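## Task

Lift the blue can from the turntable and set it upright on the coaster, while every other can stays standing in its place on the turntable.

## Robot and tools

Robot: two Doosan M1013 arms, left_arm and right_arm, each carrying a Robotiq 2F-140 two-finger gripper whose fingers cannot fold. A camera stand is fixed to the floor behind the arms. Occasionally a loose object gets a brief external nudge.

Frames. The scene frame has its origin at table-top height, halfway between the nominal arm bases; +z is up, +x points out over the table, and left_arm sits on the +y side (arm names do not match image sides). Calibrated bases in the scene frame: left_arm at (-0.049, +0.493, 0), quat_wxyz (+1.000, 0, 0, -0.001); right_arm at (+0.049, -0.468, 0), quat_wxyz (+1.000, 0, 0, -0.015). Every hand pose, velocity, target and wrist-camera pose is given in that arm's own base frame; fixed cameras and the table use the scene frame. On the gripper, +z runs along the fingers and y is the direction they close. end_effector_position is the spot between the pads when shut; fingertips extend about 33 mm past it at gaps up to 40 mm, only about 9 mm when wide open. Reported positions can be a few cm off, more when reaching far.

The row. Both motion tools use rows of 20 numbers, always both arms: left x, y, z (metres), qw, qx, qy, qz (w first), gripper position, force_limit, speed; then the same ten for the right arm. Pose parts are absolute goals in that arm's base frame, not offsets. The three gripper numbers lie in [-1, 1]. position +1 = fully open (140 mm), about -0.8 = pads touching, -1 = close until blocked. force_limit (default +1) sets squeeze, roughly 14 N at -1 up to 58 N at +1 when closing slowly; a faster close grips harder. speed (default +1) sets finger speed, about 30 mm/s at -1 to 250 mm/s at +1. To leave a gripper alone, resend its previous three numbers. An arm meant to stay put should get its last reported pose, unchanged, in every call; keep a fixed quaternion in every row to hold orientation.

Tools.
- execute_actions(actions, cameras): actions is a list of actions; each action is a list of up to 15 rows, one per 1/30 s step, the last row repeated if short. Each step the commanded pose is clipped to within 70 mm and 16 degrees of the measured one, so one action may fall short; follow up next call. An action is rejected for both arms if any target lies over 0.6 m from that gripper's current position along any of its own axes. Images appear only for an empty list or when cameras requests them (names, or ["all"]).
- move(target, speed, blend, stop_force, zero, blocking, cameras): straight-line path from the "Hand target" to one row, or through a list of up to 15 rows, all within 10 s. speed 0.002 to 2 m/s (default 0.25), turning limited to twice that in rad/s. blend in metres rounds corners in a list (0 = stop at each). stop_force 10 to 80 N ends an arm's path when resistance along its travel exceeds it; use it only slowly and without turning the gripper, leave it out when backing off a contact, and do not rely on it to notice light pushes. zero (default true) re-zeros the force before the move. blocking=false returns after about 0.5 s while the move runs; not allowed with stop_force. No obstacle avoidance.
- wait(seconds 0 to 10), stop() to brake a running move, zoom_image(camera, region [x0,y0,x1,y1] in pixels, at most 504 by 504), read_manual (licence texts only), finished_scene(scene 1 or 2), which is final.

Reading results. Each call reports per arm end_effector_position, end_effector_quat_wxyz, velocities, joint positions, joint torques, external joint torques, flange force (gripper axes), "Hand target", "Tool commands", and "Kept back": here a call may return with 7 steps still pending, so plan the next pose from your last row, not the reported one. The move: line gives the ending (done, off_target, moving, held, fault) and limits (paced = clipped, held = withheld steps). object_status: 0 moving, 1 blocked while opening, 2 blocked while closing (a grip), 3 reached target or pads met (may or may not hold something). position_measured is in counts: 3 open, about 139 = 60 mm, 200 = 20 mm, 230 = pads touching. Wrist depth gives a 7 by 7 grid of distances per wrist camera; "-" means unknown. Cameras: cam_head_left, cam_head_right, cam_high, cam_low, cam_left_wrist, cam_right_wrist, each 672x504.

To grip: open, position around the can, send position -1, confirm status 2. To squeeze harder, raise force_limit and nudge position (e.g. -1 to -0.98).

Avoid. Any force of 144 N on an arm or a joint torque at its load limit (waist and shoulder 295, elbow 139, wrist joints 39.1 N m) stops that arm for 10 s. The arms are stiff, so commanding even slightly beyond firm contact can trigger this; approach slowly. Do not let the arms bump each other or close a gripper on the other's fingers. Sustained load or stretched poses heat motors; a MOTOR HOT line warns of a 30 to 60 s brake. Keep paths away from an arm's own base. Dropping, slamming, releasing a moving can, knocking other cans over, or leaving anything off the table ruins the scene; the can must stay upright on the coaster after release.

Each tool is called after "Request:" as name([rows], argument=value, ...), one row to a line, values as JSON.

## Session

Request:
execute_actions(actions=[])

Scene clock: 0.00 s.
left_arm: end_effector_position=(+0.8010, -0.1029, +0.1776) position_measured=3 object_status=3 end_effector_quat_wxyz=(+0.002, +0.975, +0.222, -0.001) | right_arm: end_effector_position=(+0.4385, +0.2901, +0.3639) position_measured=3 object_status=3 end_effector_quat_wxyz=(+0.698, +0.119, -0.698, +0.105)
Joint positions: left_arm=[-0.169 0.474 1.451 -0.005 1.217 0.956] | right_arm=[0.441 0.639 1.467 0.235 2.59 -1.389]
Joint velocities: within noise
Joint torques (N m): no reading
External joint torques (N m): no reading
Flange force (N): no reading
Wrist depth (mm): cam_left_wrist=[276 - 275 1115 1126 1126 1138 / 293 - - 292 298 1200 1200 / 309 - 318 310 310 316 1371 / 318 141 331 - - 322 332 / - 347 358 - 364 358 115 / - 381 374 - 375 - - / - - 422 407 - - 406] | cam_right_wrist=[- - 3253 3453 340 331 3350 / 2737 4676 3741 - 389 2580 - / 3117 3253 - 622 502 2993 - / 3301 138 608 623 623 149 - / - 113 651 704 802 - 113 / - - 615 - - - - / - 493 - 384 423 407 -]
Hand target: left_arm +0.8010, -0.1029, +0.1776; +0.002, +0.975, +0.222, -0.001 | right_arm +0.4385, +0.2901, +0.3639; +0.698, +0.119, -0.698, +0.105
Tool commands: left_gripper/position=+1.0 left_gripper/force_limit=+1.0 left_gripper/speed=+1.0 right_gripper/position=+1.0 right_gripper/force_limit=+1.0 right_gripper/speed=+1.0

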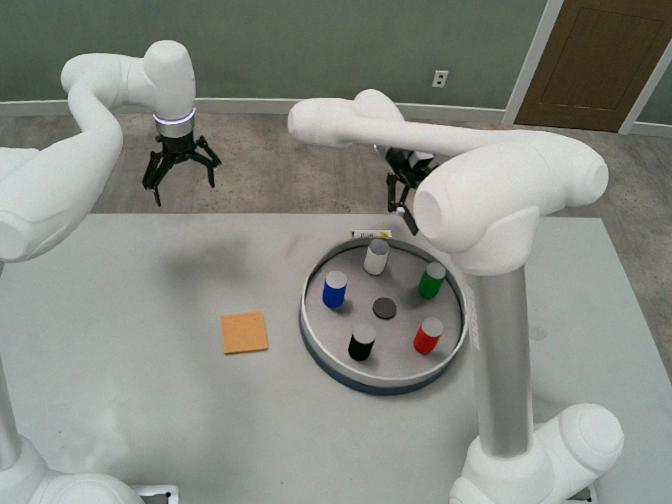

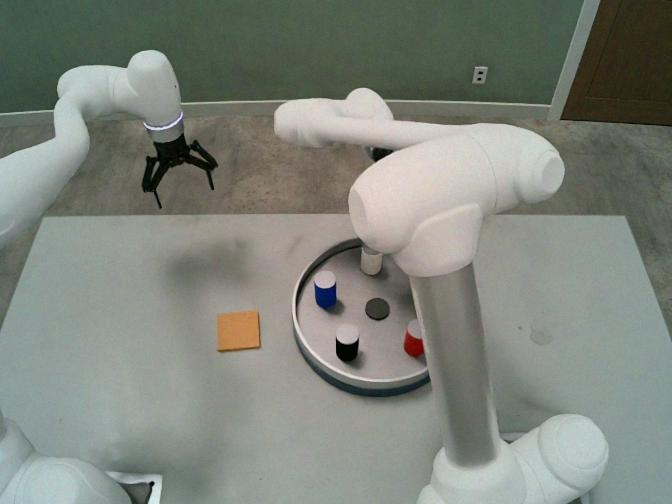

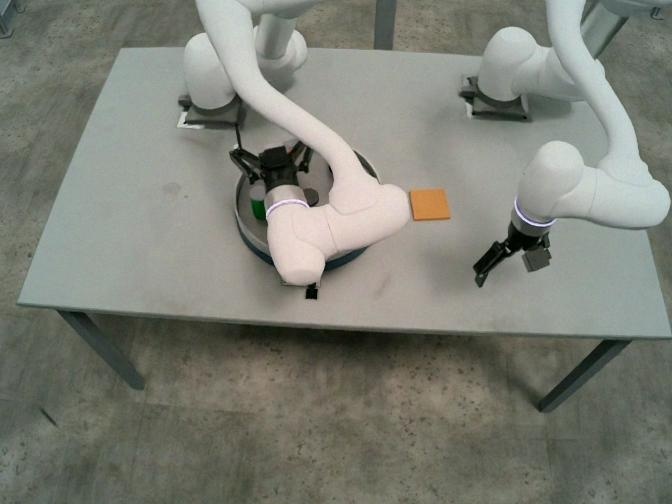

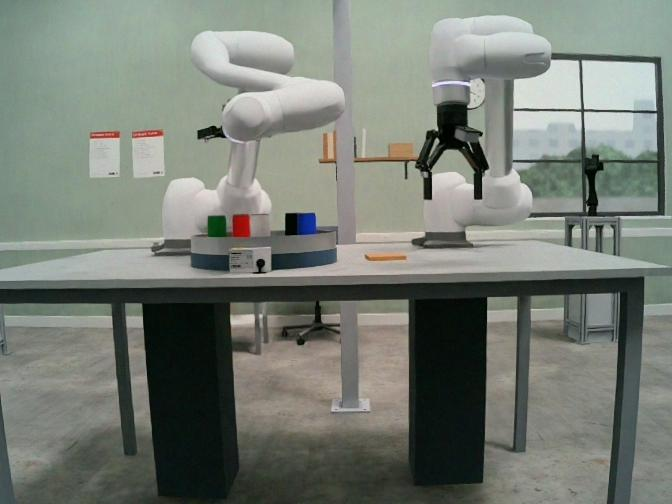

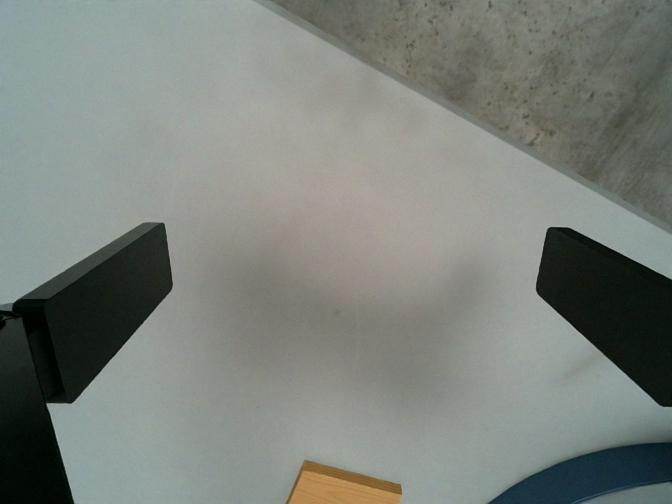

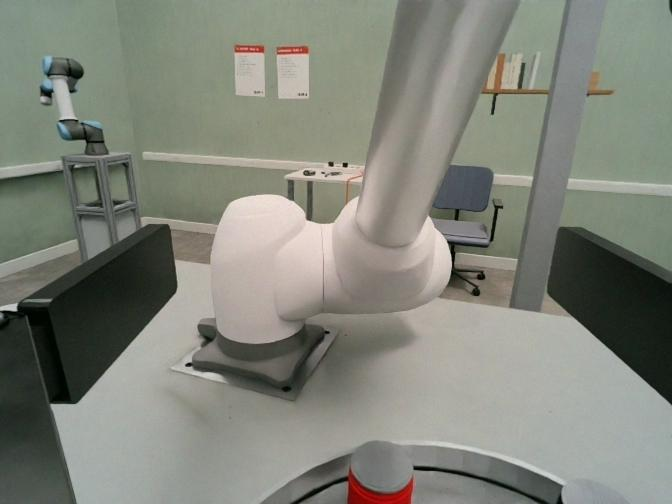

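Request:
move([
  [0.60,-0.26,0.30,0,0.816,0.578,0,1,1,1,0.521,-0.064,0.40,0.692,-0.1268,-0.697,-0.140,1,1,1],
  [0.57,-0.45,0.28,0,0.816,0.578,0,1,1,1,0.521,-0.064,0.40,0.692,-0.1268,-0.697,-0.140,1,1,1],
], blend=[0.05,0], speed=0.4, cameras=["all"])

Scene clock: 3.83 s.
left_arm: end_effector_position=(+0.5700, -0.4499, +0.2801) position_measured=3 object_status=3 end_effector_quat_wxyz=(+0.000, +0.816, +0.578, +0.000) | right_arm: end_effector_position=(+0.5210, -0.0640, +0.4000) position_measured=3 object_status=3 end_effector_quat_wxyz=(+0.692, -0.127, -0.697, -0.140)
Joint positions: left_arm=[-0.716 0.298 1.512 0 1.331 -0.378] | right_arm=[-0.262 0.61 1.444 0.247 2.642 -1.373]
Joint torques (N m): left_arm=[0.61 -74.63 -43.37 4.34 0.33 0.42] | right_arm=[-0.08 -92.61 -35.01 3.56 2.27 -0.37]
External joint torques (N m): left_arm=[-0.66 4.12 3.1 -0.16 -0.32 -0.42] | right_arm=[0.03 -0.89 0.31 0.39 0.36 0.37]
Flange force (N): left_arm=[-1.3 -0.8 6.2] | right_arm=[1.5 1.5 1.5]
Wrist depth (mm): cam_left_wrist=[- 358 364 373 - 372 376 / 404 401 - 350 - - - / 420 407 363 359 364 394 - / - 142 379 381 377 343 442 / - 387 407 409 413 318 115 / - 421 442 436 434 425 - / - 565 453 424 465 582 -] | cam_right_wrist=[- - 2466 3350 331 351 3075 / - - 3741 3453 385 3804 - / - 2494 3401 - 451 4676 1044 / - 138 622 620 627 3453 1069 / - 121 643 651 802 706 113 / - - 682 708 629 586 581 / - 542 541 543 - 492 489]
Hand target: left_arm +0.5700, -0.4500, +0.2800; +0.000, +0.816, +0.578, +0.000 | right_arm +0.5210, -0.0640, +0.4000; +0.692, -0.127, -0.697, -0.140
Off the commanded pose: left_arm 0.000 m, 0 deg | right_arm 0.000 m, 0 deg.
move: done
camera_calibration:
cam_left_wrist: T_world_to_cam=[[0.952214, -0.304074, 0.028778, -0.682083], [-0.295631, -0.893875, 0.337032, -0.321009], [-0.0767589, -0.329434, -0.941053, 0.303156], [0, 0, 0, 1]] pos_world=[0.577859, -0.394476, 0.413106]
cam_right_wrist: T_world_to_cam=[[0.350652, 0.9365, 0.00329689, -0.112325], [0.310452, -0.112919, -0.943858, 0.213132], [-0.883551, 0.33199, -0.330334, 0.758175], [0, 0, 0, 1]] pos_world=[0.643105, -0.122447, 0.451988]

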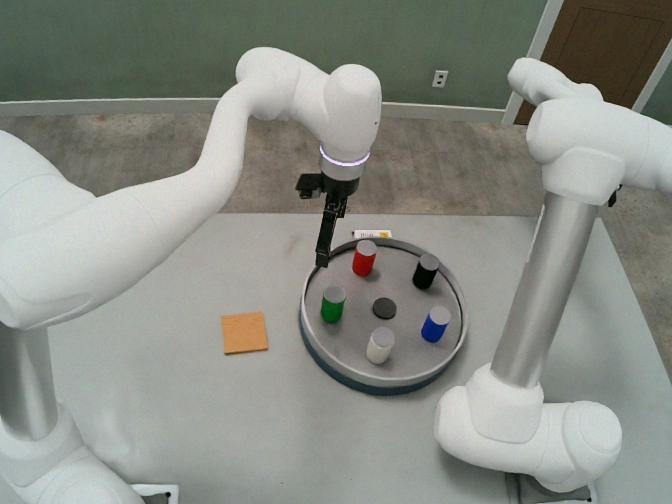

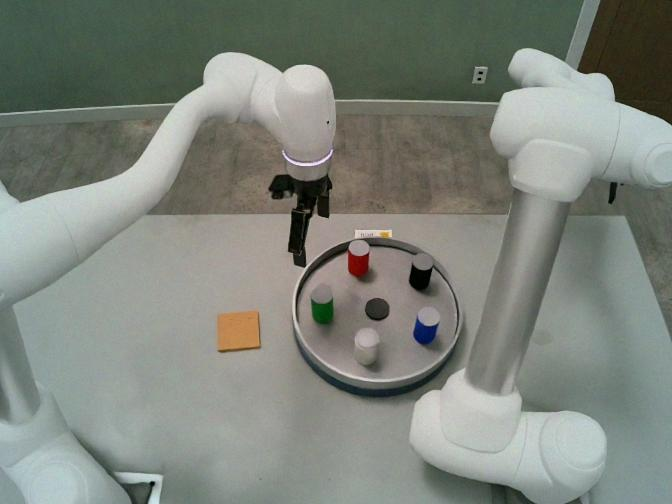

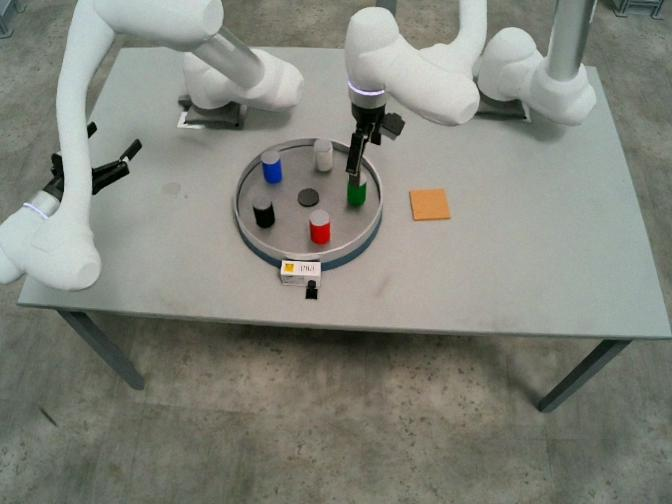

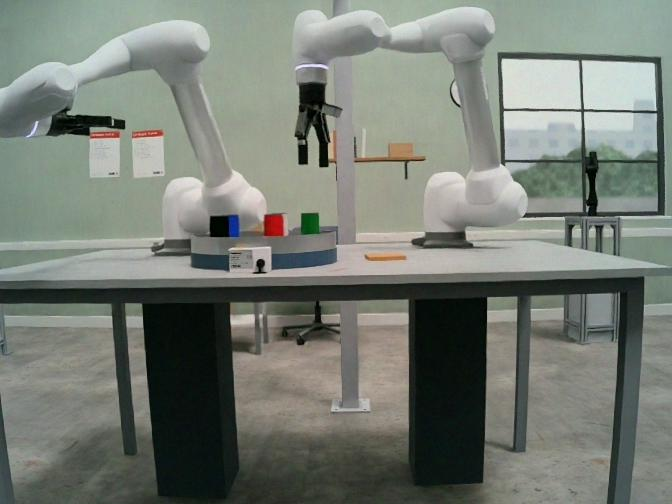

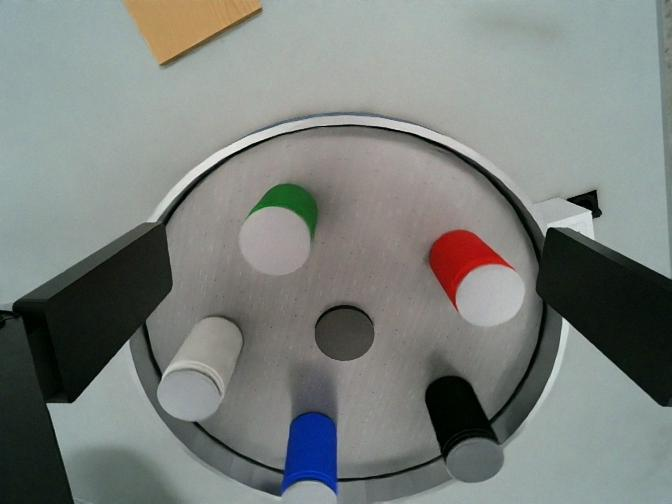

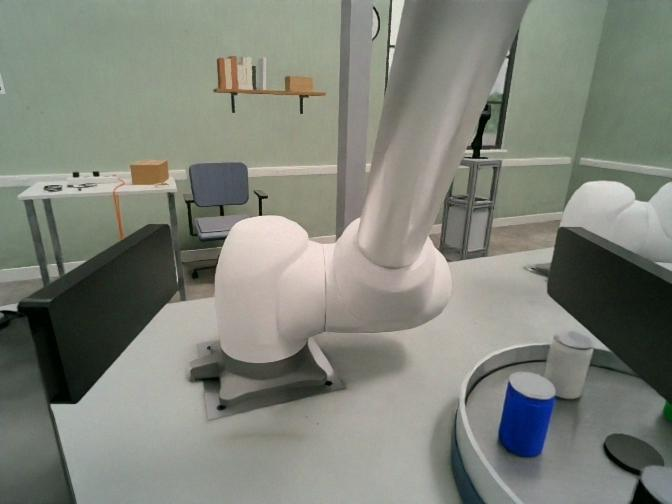

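Request:
wait(seconds=0.4, cameras=["cam_left_wrist","cam_head_right"])

Request:
wait(seconds=0.4, cameras=["cam_left_wrist","cam_head_right"])

Request:
wait(seconds=1.5, cameras=["cam_left_wrist","cam_head_right"])

Scene clock: 4.60 s.
left_arm: end_effector_position=(+0.5700, -0.4500, +0.2800) position_measured=3 object_status=3 end_effector_quat_wxyz=(+0.000, +0.816, +0.578, +0.000) | right_arm: end_effector_position=(+0.5210, -0.0640, +0.4000) position_measured=3 object_status=3 end_effector_quat_wxyz=(+0.692, -0.127, -0.697, -0.140)
Joint positions: left_arm=[-0.716 0.299 1.512 0 1.331 -0.378] | right_arm=[-0.262 0.61 1.444 0.247 2.642 -1.373]
Joint torques (N m): left_arm=[0.02 -73.47 -43.41 4.36 0.35 0.42] | right_arm=[-0.23 -92.16 -35.3 3.6 2.22 -0.44]
External joint torques (N m): left_arm=[-0.1 3.33 3.2 -0.19 -0.34 -0.42] | right_arm=[0.31 -1.53 0.53 0.36 0.41 0.44]
Flange force (N): left_arm=[-0.1 -1.8 6.1] | right_arm=[1.9 1.6 2.9]
Wrist depth (mm): cam_left_wrist=[- 364 372 - 373 - - / - - 381 333 - - 390 / - 410 360 364 360 376 418 / - 142 377 387 383 379 - / - 385 413 407 407 404 115 / - 425 407 447 443 405 - / - 553 487 464 462 582 555] | cam_right_wrist=[2267 - - - - 4581 - / - - - 2878 - - - / 2915 3075 3075 3507 491 3453 1111 / - 138 627 622 625 1181 1044 / - 113 645 654 802 870 113 / - - 662 - 591 580 580 / - - - - 536 437 486]
Hand target: left_arm +0.5700, -0.4500, +0.2800; +0.000, +0.816, +0.578, +0.000 | right_arm +0.5210, -0.0640, +0.4000; +0.692, -0.127, -0.697, -0.140
Tool commands: left_gripper/position=+1.0 left_gripper/force_limit=+1.0 left_gripper/speed=+1.0 right_gripper/position=+1.0 right_gripper/force_limit=+1.0 right_gripper/speed=+1.0
Off the commanded pose: left_arm 0.000 m, 0 deg | right_arm 0.000 m, 0 deg.
wait: 0.40 s; at rest from the start
camera_calibration:
cam_left_wrist: T_world_to_cam=[[0.952166, -0.30423, 0.0287027, -0.682114], [-0.295757, -0.893854, 0.336975, -0.32096], [-0.076862, -0.329345, -0.941076, 0.303134], [0, 0, 0, 1]] pos_world=[0.577859, -0.394576, 0.413006]
Images, in order (width x height): cam_head_right 672x504, cam_left_wrist 672x504.

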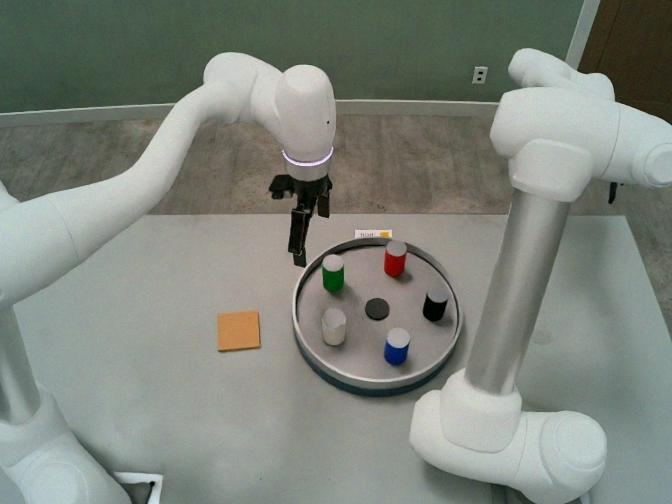

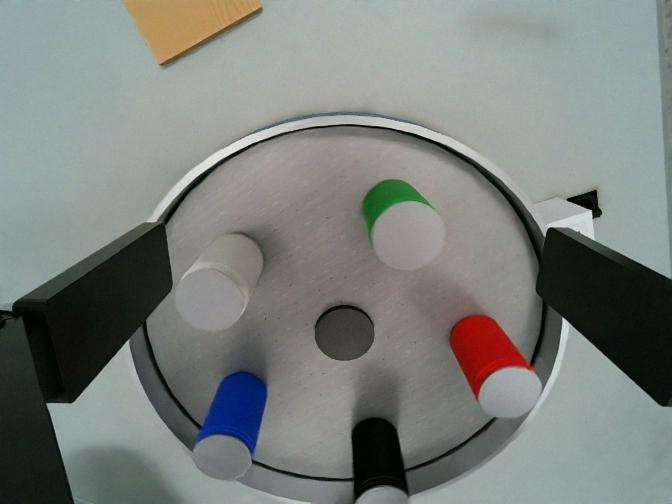

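Scene clock: 5.00 s.
left_arm: end_effector_position=(+0.5700, -0.4500, +0.2800) position_measured=3 object_status=3 end_effector_quat_wxyz=(+0.000, +0.816, +0.578, +0.000) | right_arm: end_effector_position=(+0.5210, -0.0640, +0.4000) position_measured=3 object_status=3 end_effector_quat_wxyz=(+0.692, -0.127, -0.697, -0.140)
Joint positions: left_arm=[-0.716 0.299 1.512 0 1.331 -0.378] | right_arm=[-0.262 0.61 1.444 0.247 2.642 -1.373]
Joint torques (N m): left_arm=[-0.26 -73.77 -43.36 4.29 0.31 0.38] | right_arm=[-0.5 -92.22 -35.21 3.59 2.23 -0.38]
External joint torques (N m): left_arm=[0.26 3.52 3.12 -0.11 -0.3 -0.38] | right_arm=[0.4 -1.49 0.47 0.37 0.4 0.38]
Flange force (N): left_arm=[0.2 -1.2 6.0] | right_arm=[1.9 1.7 2.7]
Wrist depth (mm): cam_left_wrist=[374 355 369 - - 370 375 / 387 407 392 341 - 382 381 / - 372 360 364 364 359 - / - 141 298 388 321 344 135 / - 401 407 410 414 416 115 / - 435 439 445 415 428 - / - - 464 426 441 - -] | cam_right_wrist=[3620 2771 - - 324 6066 4676 / - - - 4775 371 - - / 3075 2522 3253 4988 469 - 1169 / - 138 630 645 660 1122 1059 / - 113 651 651 - 691 113 / - 617 695 - - 583 585 / - - 532 - - 476 490]
Hand target: left_arm +0.5700, -0.4500, +0.2800; +0.000, +0.816, +0.578, +0.000 | right_arm +0.5210, -0.0640, +0.4000; +0.692, -0.127, -0.697, -0.140
Tool commands: left_gripper/position=+1.0 left_gripper/force_limit=+1.0 left_gripper/speed=+1.0 right_gripper/position=+1.0 right_gripper/force_limit=+1.0 right_gripper/speed=+1.0
Off the commanded pose: left_arm 0.000 m, 0 deg | right_arm 0.000 m, 0 deg.
wait: 0.40 s; at rest by 0.17 s
camera_calibration:
cam_left_wrist: T_world_to_cam=[[0.952166, -0.30423, 0.0287027, -0.682114], [-0.295757, -0.893854, 0.336975, -0.32096], [-0.076862, -0.329345, -0.941076, 0.303134], [0, 0, 0, 1]] pos_world=[0.577859, -0.394576, 0.413006]
Images, in order (width x height): cam_head_right 672x504, cam_left_wrist 672x504.

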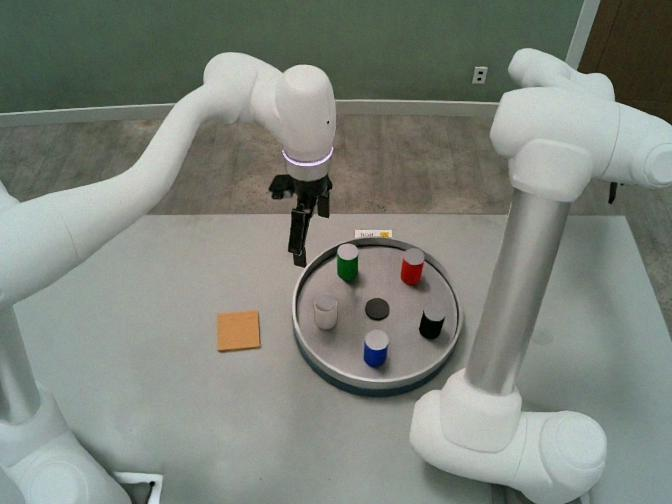

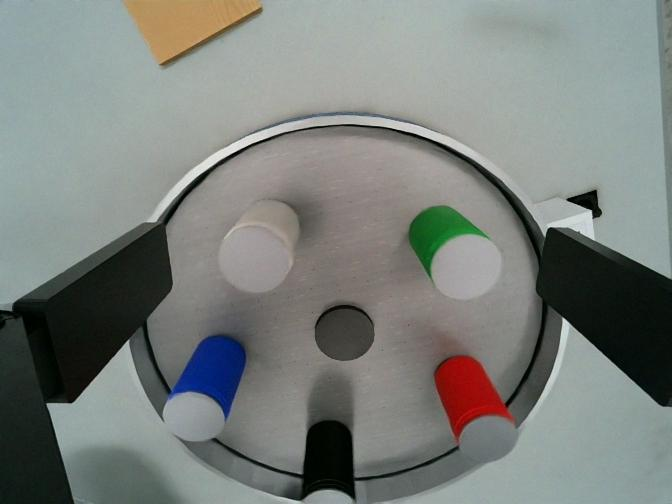

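Scene clock: 6.50 s.
left_arm: end_effector_position=(+0.5700, -0.4500, +0.2800) position_measured=3 object_status=3 end_effector_quat_wxyz=(+0.000, +0.816, +0.578, +0.000) | right_arm: end_effector_position=(+0.5210, -0.0640, +0.4000) position_measured=3 object_status=3 end_effector_quat_wxyz=(+0.692, -0.127, -0.697, -0.140)
Joint positions: left_arm=[-0.716 0.299 1.512 0 1.331 -0.378] | right_arm=[-0.262 0.61 1.444 0.247 2.642 -1.373]
Joint torques (N m): left_arm=[0.39 -73.17 -43.52 4.23 0.44 0.44] | right_arm=[-0.35 -92.2 -35.38 3.56 2.3 -0.46]
External joint torques (N m): left_arm=[-0.45 2.74 3.27 -0.05 -0.43 -0.44] | right_arm=[0.43 -1.22 0.71 0.39 0.33 0.46]
Flange force (N): left_arm=[-0.2 -3.1 6.1] | right_arm=[1.4 1.9 3.0]
Wrist depth (mm): cam_left_wrist=[377 361 369 - - 367 369 / - - 385 348 - - - / - - 364 358 364 365 418 / 437 141 377 387 375 345 377 / - 361 404 413 417 415 115 / - 374 444 444 433 435 - / 542 562 467 428 469 - -] | cam_right_wrist=[2737 - 2413 1486 332 322 5611 / 2440 - - 1615 368 4676 5474 / 2466 2993 - 514 470 3206 4235 / - 139 617 638 629 1254 1059 / - 120 641 643 867 - 113 / - - 660 686 632 578 574 / - - - 523 550 484 490]
Hand target: left_arm +0.5700, -0.4500, +0.2800; +0.000, +0.816, +0.578, +0.000 | right_arm +0.5210, -0.0640, +0.4000; +0.692, -0.127, -0.697, -0.140
Tool commands: left_gripper/position=+1.0 left_gripper/force_limit=+1.0 left_gripper/speed=+1.0 right_gripper/position=+1.0 right_gripper/force_limit=+1.0 right_gripper/speed=+1.0
Off the commanded pose: left_arm 0.000 m, 0 deg | right_arm 0.000 m, 0 deg.
wait: 1.50 s; at rest by 0.17 s
camera_calibration:
cam_left_wrist: T_world_to_cam=[[0.952166, -0.30423, 0.0287027, -0.682114], [-0.295757, -0.893854, 0.336975, -0.32096], [-0.076862, -0.329345, -0.941076, 0.303134], [0, 0, 0, 1]] pos_world=[0.577859, -0.394576, 0.413006]
Images, in order (width x height): cam_head_right 672x504, cam_left_wrist 672x504.

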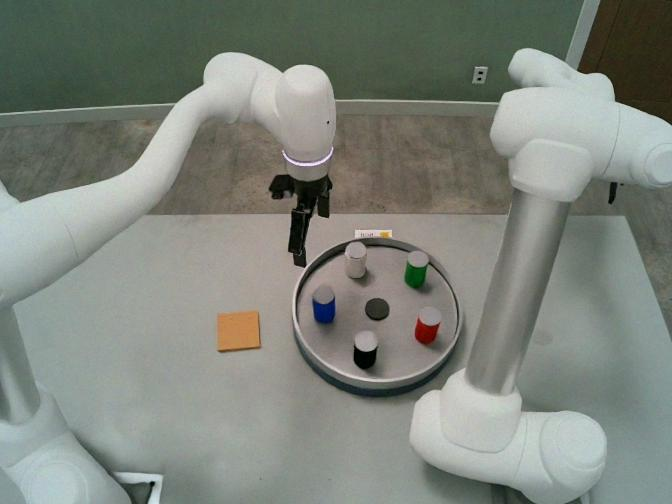

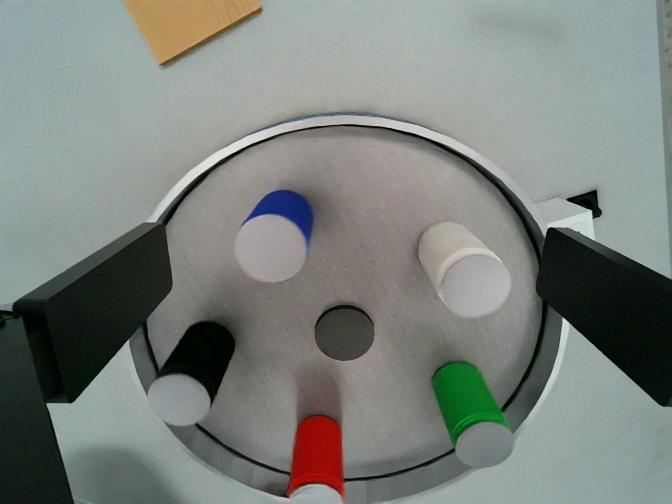

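Request:
move(target=[0.4157,-0.5409,0.20,0,0.816,0.578,0,1,1,1,0.521,-0.064,0.40,0.692,-0.1268,-0.697,-0.140,1,1,1], speed=0.3, cameras=["cam_left_wrist","cam_head_right"])

Request:
wait(seconds=0.5, cameras=["cam_left_wrist"])

Scene clock: 10.87 s.
left_arm: end_effector_position=(+0.4158, -0.5409, +0.2001) position_measured=3 object_status=3 end_effector_quat_wxyz=(+0.000, +0.816, +0.578, +0.000) | right_arm: end_effector_position=(+0.5210, -0.0640, +0.4000) position_measured=3 object_status=3 end_effector_quat_wxyz=(+0.692, -0.127, -0.697, -0.140)
Joint positions: left_arm=[-0.966 0.271 1.698 0 1.172 -0.628] | right_arm=[-0.262 0.61 1.444 0.247 2.642 -1.373]
Joint torques (N m): left_arm=[-0.71 -68.83 -41.61 3.95 0.31 0.38] | right_arm=[0.13 -91.85 -35.22 3.69 2.33 -0.48]
External joint torques (N m): left_arm=[0.68 3.18 3.36 0.01 -0.29 -0.38] | right_arm=[-0.24 -1.68 0.49 0.27 0.3 0.48]
Flange force (N): left_arm=[1.5 -1.4 6.2] | right_arm=[1.9 0.9 3.1]
Wrist depth (mm): cam_left_wrist=[- 298 234 250 251 201 251 / - 310 264 264 266 265 266 / - 335 277 221 281 281 282 / - 131 296 205 298 286 297 / - 377 319 319 315 319 115 / - - 406 338 267 345 345 / - 274 - - 254 351 -] | cam_right_wrist=[3401 2915 - - 323 311 454 / 3401 3206 - 1477 392 - 463 / 2915 2806 4988 - 470 - 493 / 2993 138 630 632 615 3804 500 / - 139 647 670 828 686 113 / - 693 682 - - 553 573 / - - 534 - 558 486 397]
Hand target: left_arm +0.4157, -0.5409, +0.2000; +0.000, +0.816, +0.578, +0.000 | right_arm +0.5210, -0.0640, +0.4000; +0.692, -0.127, -0.697, -0.140
Off the commanded pose: left_arm 0.000 m, 0 deg | right_arm 0.000 m, 0 deg.
move: done
camera_calibration:
cam_left_wrist: T_world_to_cam=[[0.9522, -0.304121, 0.0287274, -0.560495], [-0.295648, -0.893827, 0.337144, -0.420922], [-0.076855, -0.329521, -0.941015, 0.186068], [0, 0, 0, 1]] pos_world=[0.423559, -0.485376, 0.333105]
Images, in order (width x height): cam_head_right 672x504, cam_left_wrist 672x504.

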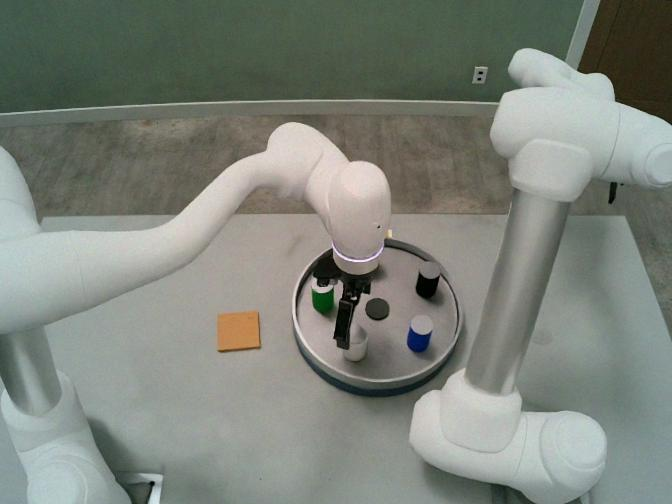

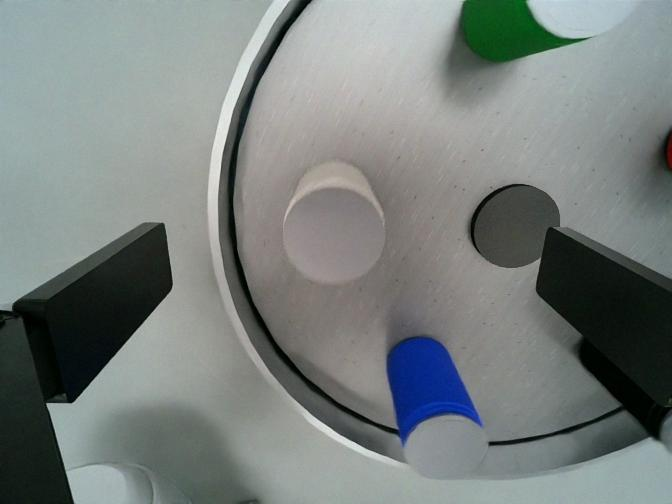

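Scene clock: 11.37 s.
left_arm: end_effector_position=(+0.4157, -0.5409, +0.2000) position_measured=3 object_status=3 end_effector_quat_wxyz=(+0.000, +0.816, +0.578, +0.000) | right_arm: end_effector_position=(+0.5210, -0.0640, +0.4000) position_measured=3 object_status=3 end_effector_quat_wxyz=(+0.692, -0.127, -0.697, -0.140)
Joint positions: left_arm=[-0.966 0.271 1.698 0 1.172 -0.628] | right_arm=[-0.262 0.61 1.444 0.247 2.642 -1.373]
Joint torques (N m): left_arm=[0.15 -69.29 -41.39 4.14 0.31 0.46] | right_arm=[0.31 -92.76 -35.26 3.58 2.2 -0.43]
External joint torques (N m): left_arm=[-0.14 4.07 3.28 -0.19 -0.29 -0.46] | right_arm=[-0.35 -0.85 0.53 0.37 0.43 0.43]
Flange force (N): left_arm=[-0.4 -1.0 6.7] | right_arm=[1.4 1.0 1.8]
Wrist depth (mm): cam_left_wrist=[- - 291 249 251 251 207 / 312 315 263 259 185 267 265 / - - 272 285 280 281 279 / 344 131 294 300 302 286 293 / - 114 316 282 321 320 115 / - - - 241 342 314 267 / 428 285 450 446 347 347 -] | cam_right_wrist=[- - - - 332 359 438 / 2953 4676 - 1537 386 - 470 / 2993 2704 3741 560 475 - 503 / - 138 630 629 610 1111 501 / - 113 645 645 706 - 113 / - - 684 - - 581 585 / - - - - - 447 489]
Hand target: left_arm +0.4157, -0.5409, +0.2000; +0.000, +0.816, +0.578, +0.000 | right_arm +0.5210, -0.0640, +0.4000; +0.692, -0.127, -0.697, -0.140
Tool commands: left_gripper/position=+1.0 left_gripper/force_limit=+1.0 left_gripper/speed=+1.0 right_gripper/position=+1.0 right_gripper/force_limit=+1.0 right_gripper/speed=+1.0
Off the commanded pose: left_arm 0.000 m, 0 deg | right_arm 0.000 m, 0 deg.
wait: 0.50 s; at rest by 0.17 s
camera_calibration:
cam_left_wrist: T_world_to_cam=[[0.952169, -0.304218, 0.0287313, -0.560463], [-0.295748, -0.893826, 0.337059, -0.420936], [-0.0768587, -0.329434, -0.941045, 0.185987], [0, 0, 0, 1]] pos_world=[0.423459, -0.485476, 0.333006]
Images, in order (width x height): cam_left_wrist 672x504.

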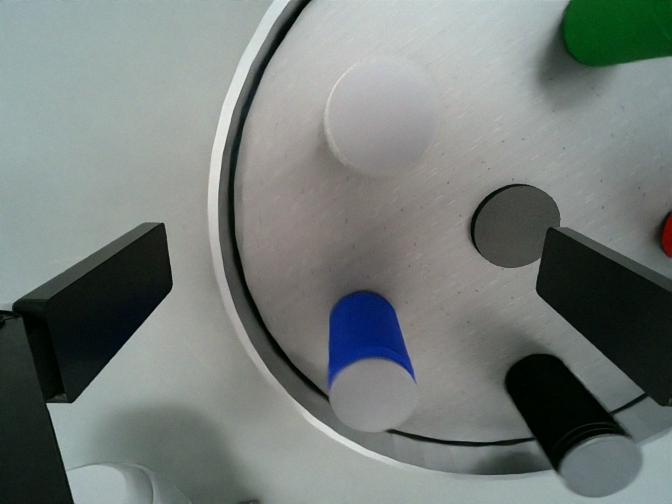

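Request:
wait(seconds=5.5, cameras=["cam_left_wrist"])

Scene clock: 17.63 s.
left_arm: end_effector_position=(+0.4157, -0.5409, +0.2000) position_measured=3 object_status=3 end_effector_quat_wxyz=(+0.000, +0.816, +0.578, +0.000) | right_arm: end_effector_position=(+0.5210, -0.0640, +0.4000) position_measured=3 object_status=3 end_effector_quat_wxyz=(+0.692, -0.127, -0.697, -0.140)
Joint positions: left_arm=[-0.966 0.271 1.698 0 1.172 -0.628] | right_arm=[-0.262 0.61 1.444 0.247 2.642 -1.373]
Joint torques (N m): left_arm=[-0.5 -69.55 -41.41 4.07 0.38 0.4] | right_arm=[0.1 -92.93 -35.34 3.67 2.3 -0.53]
External joint torques (N m): left_arm=[0.32 3.86 3.14 -0.11 -0.36 -0.4] | right_arm=[-0.26 -0.55 0.63 0.29 0.33 0.53]
Flange force (N): left_arm=[0.2 -0.6 6.5] | right_arm=[1.0 1.2 1.7]
Wrist depth (mm): cam_left_wrist=[- - 255 250 250 201 251 / 312 314 270 265 264 265 265 / 325 337 277 273 282 281 290 / 348 142 291 204 300 287 297 / - 114 317 316 315 321 115 / - 423 389 341 272 345 348 / 429 287 - - - 347 335] | cam_right_wrist=[2267 - 3401 - 330 4581 454 / - - - - 395 - 502 / 2841 2806 3870 - 451 6066 507 / 3206 138 623 634 6066 3507 494 / - 113 651 664 - 678 113 / - - 647 - - 553 586 / - - - - - 484 450]
Hand target: left_arm +0.4157, -0.5409, +0.2000; +0.000, +0.816, +0.578, +0.000 | right_arm +0.5210, -0.0640, +0.4000; +0.692, -0.127, -0.697, -0.140
Tool commands: left_gripper/position=+1.0 left_gripper/force_limit=+1.0 left_gripper/speed=+1.0 right_gripper/position=+1.0 right_gripper/force_limit=+1.0 right_gripper/speed=+1.0
Off the commanded pose: left_arm 0.000 m, 0 deg | right_arm 0.000 m, 0 deg.
wait: 5.50 s; at rest from the start
camera_calibration:
cam_left_wrist: T_world_to_cam=[[0.952169, -0.304218, 0.0287313, -0.560463], [-0.295748, -0.893826, 0.337059, -0.420936], [-0.0768587, -0.329434, -0.941045, 0.185987], [0, 0, 0, 1]] pos_world=[0.423459, -0.485476, 0.333006]
Images, in order (width x height): cam_left_wrist 672x504.

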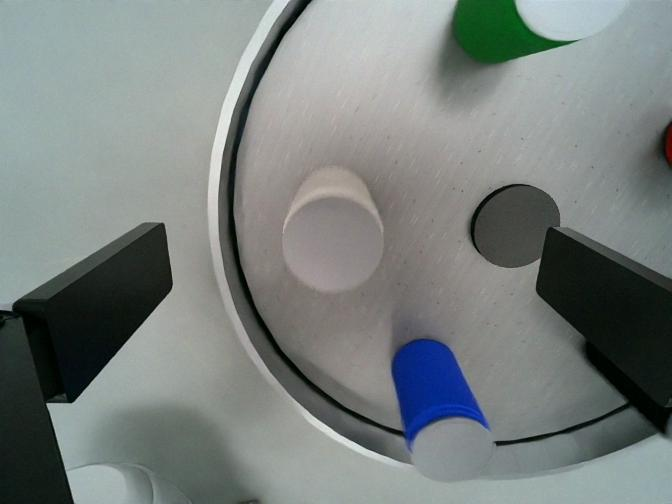

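Request:
wait(seconds=0.4)

Request:
move([
  [0.4456,-0.5053,0.15,0,0.816,0.578,0,1,1,1,0.521,-0.064,0.40,0.692,-0.1268,-0.697,-0.140,1,1,1],
  [0.4859,-0.4820,0.10,0,0.816,0.578,0,1,1,1,0.521,-0.064,0.40,0.692,-0.1268,-0.697,-0.140,1,1,1],
  [0.5317,-0.4739,0.10,0,0.816,0.578,0,1,1,1,0.521,-0.064,0.40,0.692,-0.1268,-0.697,-0.140,1,1,1],
  [0.5775,-0.4820,0.10,0,0.816,0.578,0,1,1,1,0.521,-0.064,0.40,0.692,-0.1268,-0.697,-0.140,1,1,1],
  [0.6178,-0.5053,0.10,0,0.816,0.578,0,1,1,1,0.521,-0.064,0.40,0.692,-0.1268,-0.697,-0.140,1,1,1],
], speed=[0.18,0.18,0.124,0.124,0.124], blend=[0.01,0.01,0.01,0.01,0], blocking=false)

Request:
wait(seconds=0.5, cameras=["cam_left_wrist"])

Request:
move([
  [0.5775,-0.4820,0.10,0,0.816,0.578,0,-1,0,-0.3,0.521,-0.064,0.40,0.692,-0.1268,-0.697,-0.140,1,1,1],
  [0.6178,-0.5053,0.10,0,0.816,0.578,0,-1,0,-0.3,0.521,-0.064,0.40,0.692,-0.1268,-0.697,-0.140,1,1,1],
  [0.6477,-0.5409,0.10,0,0.816,0.578,0,-1,0,-0.3,0.521,-0.064,0.40,0.692,-0.1268,-0.697,-0.140,1,1,1],
  [0.66,-0.58,0.115,0,0.816,0.578,0,-1,0,-0.3,0.521,-0.064,0.40,0.692,-0.1268,-0.697,-0.140,1,1,1],
  [0.64,-0.57,0.26,0,0.816,0.578,0,-1,0,-0.3,0.521,-0.064,0.40,0.692,-0.1268,-0.697,-0.140,1,1,1],
], speed=[0.124,0.124,0.124,0.124,0.2], blend=[0.01,0.01,0.01,0.015,0], cameras=["all"])

Scene clock: 24.77 s.
left_arm: end_effector_position=(+0.4157, -0.5409, +0.2000) position_measured=3 object_status=3 end_effector_quat_wxyz=(+0.000, +0.816, +0.578, +0.000) | right_arm: end_effector_position=(+0.5210, -0.0640, +0.4000) position_measured=3 object_status=3 end_effector_quat_wxyz=(+0.692, -0.127, -0.697, -0.140)
Joint positions: left_arm=[-0.966 0.271 1.698 0 1.172 -0.628] | right_arm=[-0.262 0.61 1.444 0.247 2.642 -1.373]
Joint torques (N m): left_arm=[0.03 -68.7 -41.49 4.12 0.37 0.49] | right_arm=[0.13 -92.75 -35.23 3.64 2.26 -0.5]
External joint torques (N m): left_arm=[0.04 3.04 3.29 -0.15 -0.35 -0.49] | right_arm=[-0.13 -0.59 0.65 0.31 0.36 0.5]
Flange force (N): left_arm=[0.6 -2.2 6.2] | right_arm=[1.0 1.3 1.8]
Wrist depth (mm): cam_left_wrist=[- 299 292 250 256 248 197 / 312 326 264 260 266 266 266 / - - 278 193 278 278 283 / - 141 297 300 301 286 296 / - 114 312 314 316 324 115 / - 396 - 312 333 343 259 / 428 275 - - 343 345 253] | cam_right_wrist=[- - - - 328 4401 452 / - - - 4008 390 4676 457 / 3507 3401 3401 4008 467 3253 502 / - 130 625 629 3620 3938 491 / - 113 651 630 - - 113 / - - 674 736 - 564 578 / - - 511 - 500 449 399]
Hand target: left_arm +0.4157, -0.5409, +0.2000; +0.000, +0.816, +0.578, +0.000 | right_arm +0.5210, -0.0640, +0.4000; +0.692, -0.127, -0.697, -0.140
Tool commands: left_gripper/position=+1.0 left_gripper/force_limit=+1.0 left_gripper/speed=+1.0 right_gripper/position=+1.0 right_gripper/force_limit=+1.0 right_gripper/speed=+1.0
Off the commanded pose: left_arm 0.000 m, 0 deg | right_arm 0.000 m, 0 deg.
wait: 0.40 s; at rest from the start

Scene clock: 25.27 s.
left_arm: end_effector_position=(+0.4469, -0.5050, +0.1487) position_measured=3 object_status=3 end_effector_quat_wxyz=(+0.000, +0.816, +0.578, +0.000) end_effector_velocity=(+0.093, +0.074, -0.130) end_effector_angular_velocity=(-0.001, -0.001, -0.001) | right_arm: end_effector_position=(+0.5210, -0.0640, +0.4000) position_measured=3 object_status=3 end_effector_quat_wxyz=(+0.692, -0.127, -0.697, -0.140)
Joint positions: left_arm=[-0.898 0.296 1.767 0 1.079 -0.56] | right_arm=[-0.262 0.61 1.444 0.247 2.642 -1.373]
Joint velocities: left_arm=[0.177 0.109 0.114 0 -0.225 0.177] | right_arm=[within noise]
Joint torques (N m): left_arm=[1.34 -66.17 -39.48 3.95 0.08 0.61] | right_arm=[0.22 -93.1 -35.32 3.53 2.25 -0.42]
External joint torques (N m): left_arm=[-1.94 2.61 2.23 -0.09 -0.15 -0.61] | right_arm=[-0.21 -0.71 0.52 0.43 0.38 0.42]
Flange force (N): left_arm=[-2.9 -2.6 4.4] | right_arm=[1.3 1.4 1.7]
Wrist depth (mm): cam_left_wrist=[253 250 185 206 206 206 206 / 265 - 217 216 136 216 216 / - 283 230 231 144 232 232 / 297 141 246 246 246 240 243 / - 131 264 260 264 254 115 / - - 274 217 281 283 - / - - 263 188 298 300 -] | cam_right_wrist=[- - 3301 - 330 354 - / - 3301 3563 - 373 4489 4316 / 3206 2580 4081 - 486 2841 1044 / 2290 130 615 632 4316 3507 516 / - 114 658 652 - - 113 / - - - - - 583 580 / - 503 - 534 514 470 491]
Hand target: left_arm +0.4537, -0.5003, +0.1397; +0.000, +0.816, +0.578, +0.000 | right_arm +0.5210, -0.0640, +0.4000; +0.692, -0.127, -0.697, -0.140
Tool commands: left_gripper/position=+1.0 left_gripper/force_limit=+1.0 left_gripper/speed=+1.0 right_gripper/position=+1.0 right_gripper/force_limit=+1.0 right_gripper/speed=+1.0
Off the commanded pose: left_arm 0.178 m, 0 deg | right_arm 0.000 m, 0 deg.
move: running; path passed 1 of 5 targets

Scene clock: 25.77 s.
left_arm: end_effector_position=(+0.5014, -0.4792, +0.1001) position_measured=3 object_status=3 end_effector_quat_wxyz=(+0.000, +0.816, +0.578, +0.000) end_effector_velocity=(+0.122, +0.023, -0.001) end_effector_angular_velocity=(+0.002, +0.002, +0.000) | right_arm: end_effector_position=(+0.5210, -0.0640, +0.4000) position_measured=3 object_status=3 end_effector_quat_wxyz=(+0.692, -0.127, -0.697, -0.140)
Joint positions: left_arm=[-0.813 0.364 1.772 0 1.005 -0.475] | right_arm=[-0.262 0.61 1.444 0.247 2.642 -1.373]
Joint velocities: left_arm=[0.15 0.102 -0.148 0 0.048 0.15] | right_arm=[within noise]
Joint torques (N m): left_arm=[-0.7 -74.13 -37.51 3.73 0.42 -0.11] | right_arm=[0.14 -91.93 -35.11 3.62 2.29 -0.44]
External joint torques (N m): left_arm=[0.86 2.77 2.47 -0.09 -0.4 0.11] | right_arm=[-0.15 -1.81 0.37 0.34 0.35 0.44]
Flange force (N): left_arm=[1.8 -0.7 5.2] | right_arm=[2.1 1.1 2.9]
Wrist depth (mm): cam_left_wrist=[207 209 133 149 159 162 162 / 220 174 166 169 169 170 169 / 229 176 178 179 120 93 178 / 152 142 191 191 98 98 98 / - 201 203 204 105 103 110 / 208 212 190 220 213 216 224 / 209 142 163 238 233 238 239] | cam_right_wrist=[2878 - - 3301 - 4676 - / - - 2915 - 385 - 3253 / 3033 2494 3075 - 462 4879 1095 / - 138 627 641 639 3679 1011 / - 114 645 651 651 - 113 / - 612 666 674 - 550 580 / - - - - 527 488 483]
Hand target: left_arm +0.5095, -0.4777, +0.1000; +0.000, +0.816, +0.578, +0.000 | right_arm +0.5210, -0.0640, +0.4000; +0.692, -0.127, -0.697, -0.140
Tool commands: left_gripper/position=+1.0 left_gripper/force_limit=+1.0 left_gripper/speed=+1.0 right_gripper/position=+1.0 right_gripper/force_limit=+1.0 right_gripper/speed=+1.0
Off the commanded pose: left_arm 0.119 m, 0 deg | right_arm 0.000 m, 0 deg.
earlier move: running; path passed 2 of 5 targets
wait: 0.50 s; no rest
camera_calibration:
cam_left_wrist: T_world_to_cam=[[0.952172, -0.304167, 0.0291503, -0.620501], [-0.29584, -0.893806, 0.337031, -0.306707], [-0.076459, -0.329535, -0.941042, 0.118642], [0, 0, 0, 1]] pos_world=[0.509159, -0.423776, 0.233105]
Images, in order (width x height): cam_left_wrist 672x504.

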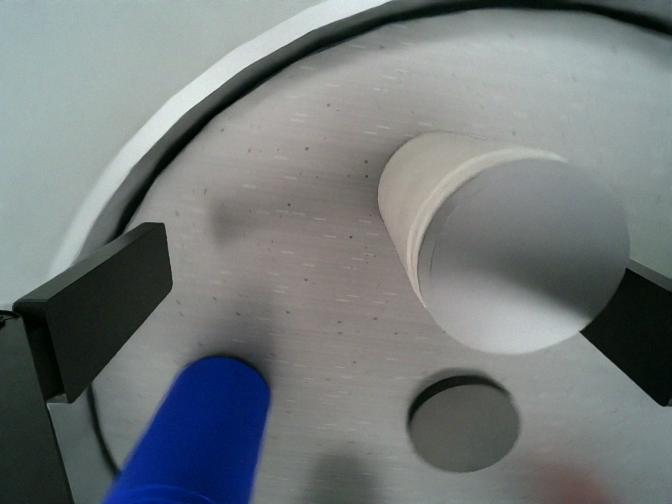

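Scene clock: 28.47 s.
left_arm: end_effector_position=(+0.6400, -0.5700, +0.2600) position_measured=153 object_status=2 end_effector_quat_wxyz=(+0.000, +0.816, +0.578, +0.000) | right_arm: end_effector_position=(+0.5210, -0.0640, +0.4000) position_measured=3 object_status=3 end_effector_quat_wxyz=(+0.692, -0.127, -0.697, -0.140)
Joint positions: left_arm=[-0.768 0.516 1.233 0 1.393 -0.43] | right_arm=[-0.262 0.61 1.444 0.247 2.642 -1.373]
Joint torques (N m): left_arm=[-0.2 -96.33 -45.29 4.42 0.32 0.48] | right_arm=[-0.2 -93.09 -35.09 3.58 2.25 -0.41]
External joint torques (N m): left_arm=[0.17 4.79 4.36 -0.17 -0.31 -0.47] | right_arm=[0.14 -0.5 0.37 0.38 0.38 0.41]
Flange force (N): left_arm=[1.1 -3.5 7.8] | right_arm=[1.2 1.7 1.1]
Wrist depth (mm): cam_left_wrist=[291 296 304 302 - - 1187 / - 292 320 321 324 366 1299 / 347 338 341 292 338 340 1314 / 307 367 145 101 109 433 1443 / - - 100 103 103 95 92 / - - - 113 109 - 73 / - - - 536 - - -] | cam_right_wrist=[2878 - 2771 - 331 4156 - / 3350 - - - 387 4489 - / 3206 2641 3870 - 460 3870 1090 / - 138 629 623 597 3938 1039 / - 113 645 651 599 704 113 / - 580 660 - 617 551 581 / - 560 570 - 522 485 487]
Hand target: left_arm +0.6400, -0.5700, +0.2600; +0.000, +0.816, +0.578, +0.000 | right_arm +0.5210, -0.0640, +0.4000; +0.692, -0.127, -0.697, -0.140
Off the commanded pose: left_arm 0.000 m, 0 deg | right_arm 0.000 m, 0 deg.
earlier move: replaced; path passed 2 of 5 targets
move: done
camera_calibration:
cam_left_wrist: T_world_to_cam=[[0.952169, -0.304218, 0.0287313, -0.784611], [-0.295748, -0.893826, 0.337059, -0.400834], [-0.0768587, -0.329434, -0.941045, 0.250103], [0, 0, 0, 1]] pos_world=[0.647759, -0.514576, 0.393006]
cam_right_wrist: T_world_to_cam=[[0.350652, 0.9365, 0.00329689, -0.112325], [0.310452, -0.112919, -0.943858, 0.213132], [-0.883551, 0.33199, -0.330334, 0.758175], [0, 0, 0, 1]] pos_world=[0.643105, -0.122447, 0.451988]

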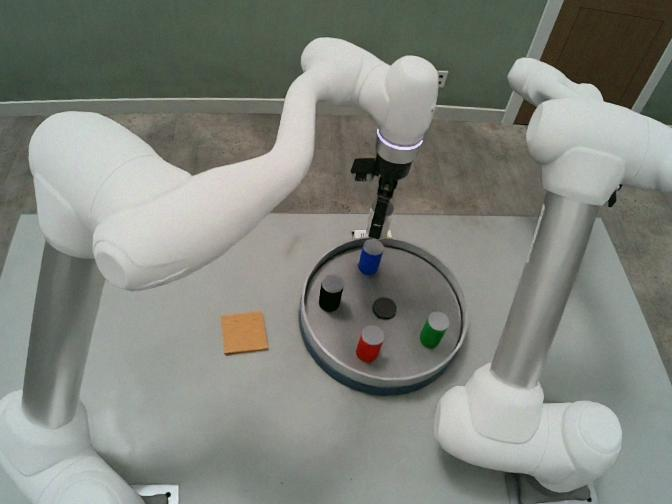

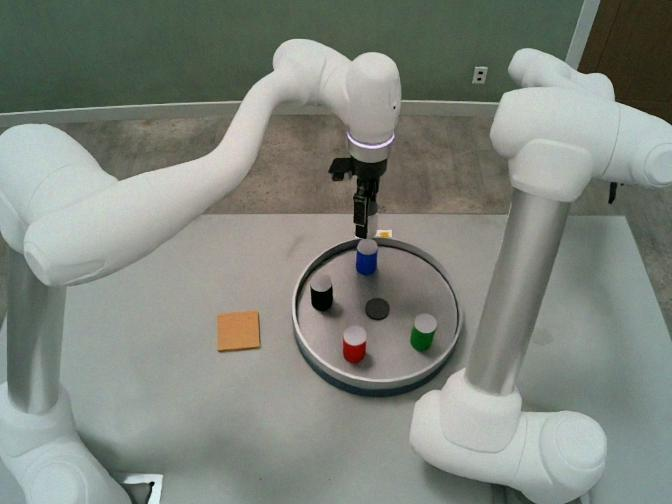

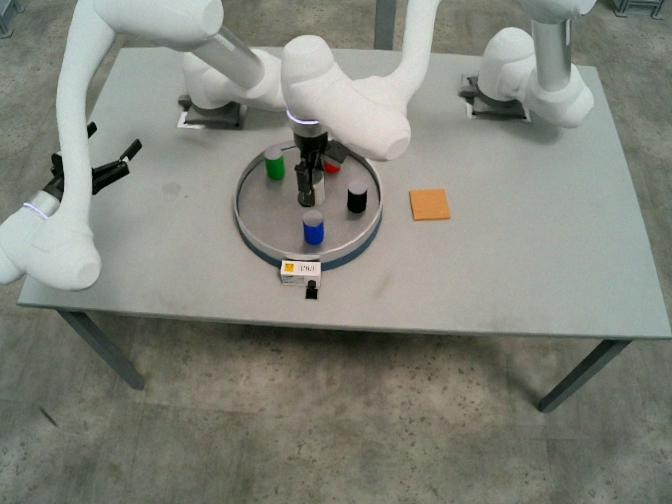

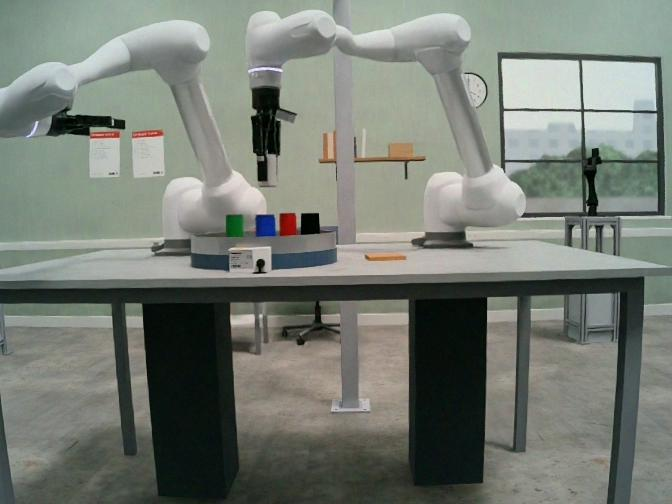

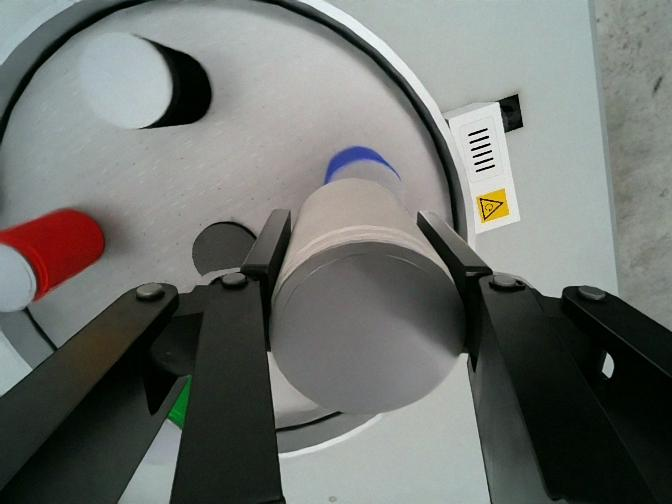

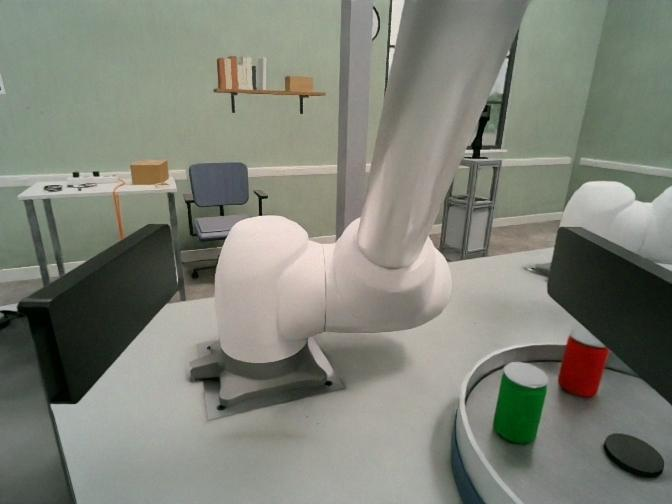

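Request:
move(target=[0.4157,-0.6749,0.25,0,0.816,0.578,0,-1,0,-0.3,0.521,-0.064,0.40,0.692,-0.1268,-0.697,-0.140,1,1,1], speed=0.25)

Scene clock: 31.47 s.
left_arm: end_effector_position=(+0.4157, -0.6749, +0.2500) position_measured=153 object_status=2 end_effector_quat_wxyz=(+0.000, +0.816, +0.578, +0.000) | right_arm: end_effector_position=(+0.5210, -0.0640, +0.4000) position_measured=3 object_status=3 end_effector_quat_wxyz=(+0.692, -0.127, -0.697, -0.140)
Joint positions: left_arm=[-1.062 0.415 1.404 0 1.323 -0.724] | right_arm=[-0.262 0.61 1.444 0.247 2.642 -1.373]
Joint torques (N m): left_arm=[-0.05 -86.3 -43.99 4.38 0.36 0.38] | right_arm=[0.08 -92.9 -35.56 3.61 2.21 -0.38]
External joint torques (N m): left_arm=[-0.02 5.14 3.92 -0.24 -0.34 -0.38] | right_arm=[-0.08 -0.6 0.84 0.34 0.42 0.38]
Flange force (N): left_arm=[0.4 -1.3 7.6] | right_arm=[0.9 1.1 2.3]
Wrist depth (mm): cam_left_wrist=[349 289 292 295 292 296 295 / 360 297 313 313 314 314 311 / - - 327 159 337 326 329 / 412 - - 101 110 328 322 / - - 100 102 103 95 84 / - - - 111 109 - 73 / - - - 505 - - -] | cam_right_wrist=[- - 3401 3507 331 357 380 / - - - 3075 387 428 407 / 2314 2059 3679 - 446 3401 984 / - 139 613 623 668 447 980 / - 129 654 639 664 - 113 / - - 666 - 670 551 581 / - - - - - 470 397]
Hand target: left_arm +0.4157, -0.6749, +0.2500; +0.000, +0.816, +0.578, +0.000 | right_arm +0.5210, -0.0640, +0.4000; +0.692, -0.127, -0.697, -0.140
Off the commanded pose: left_arm 0.000 m, 0 deg | right_arm 0.000 m, 0 deg.
move: done


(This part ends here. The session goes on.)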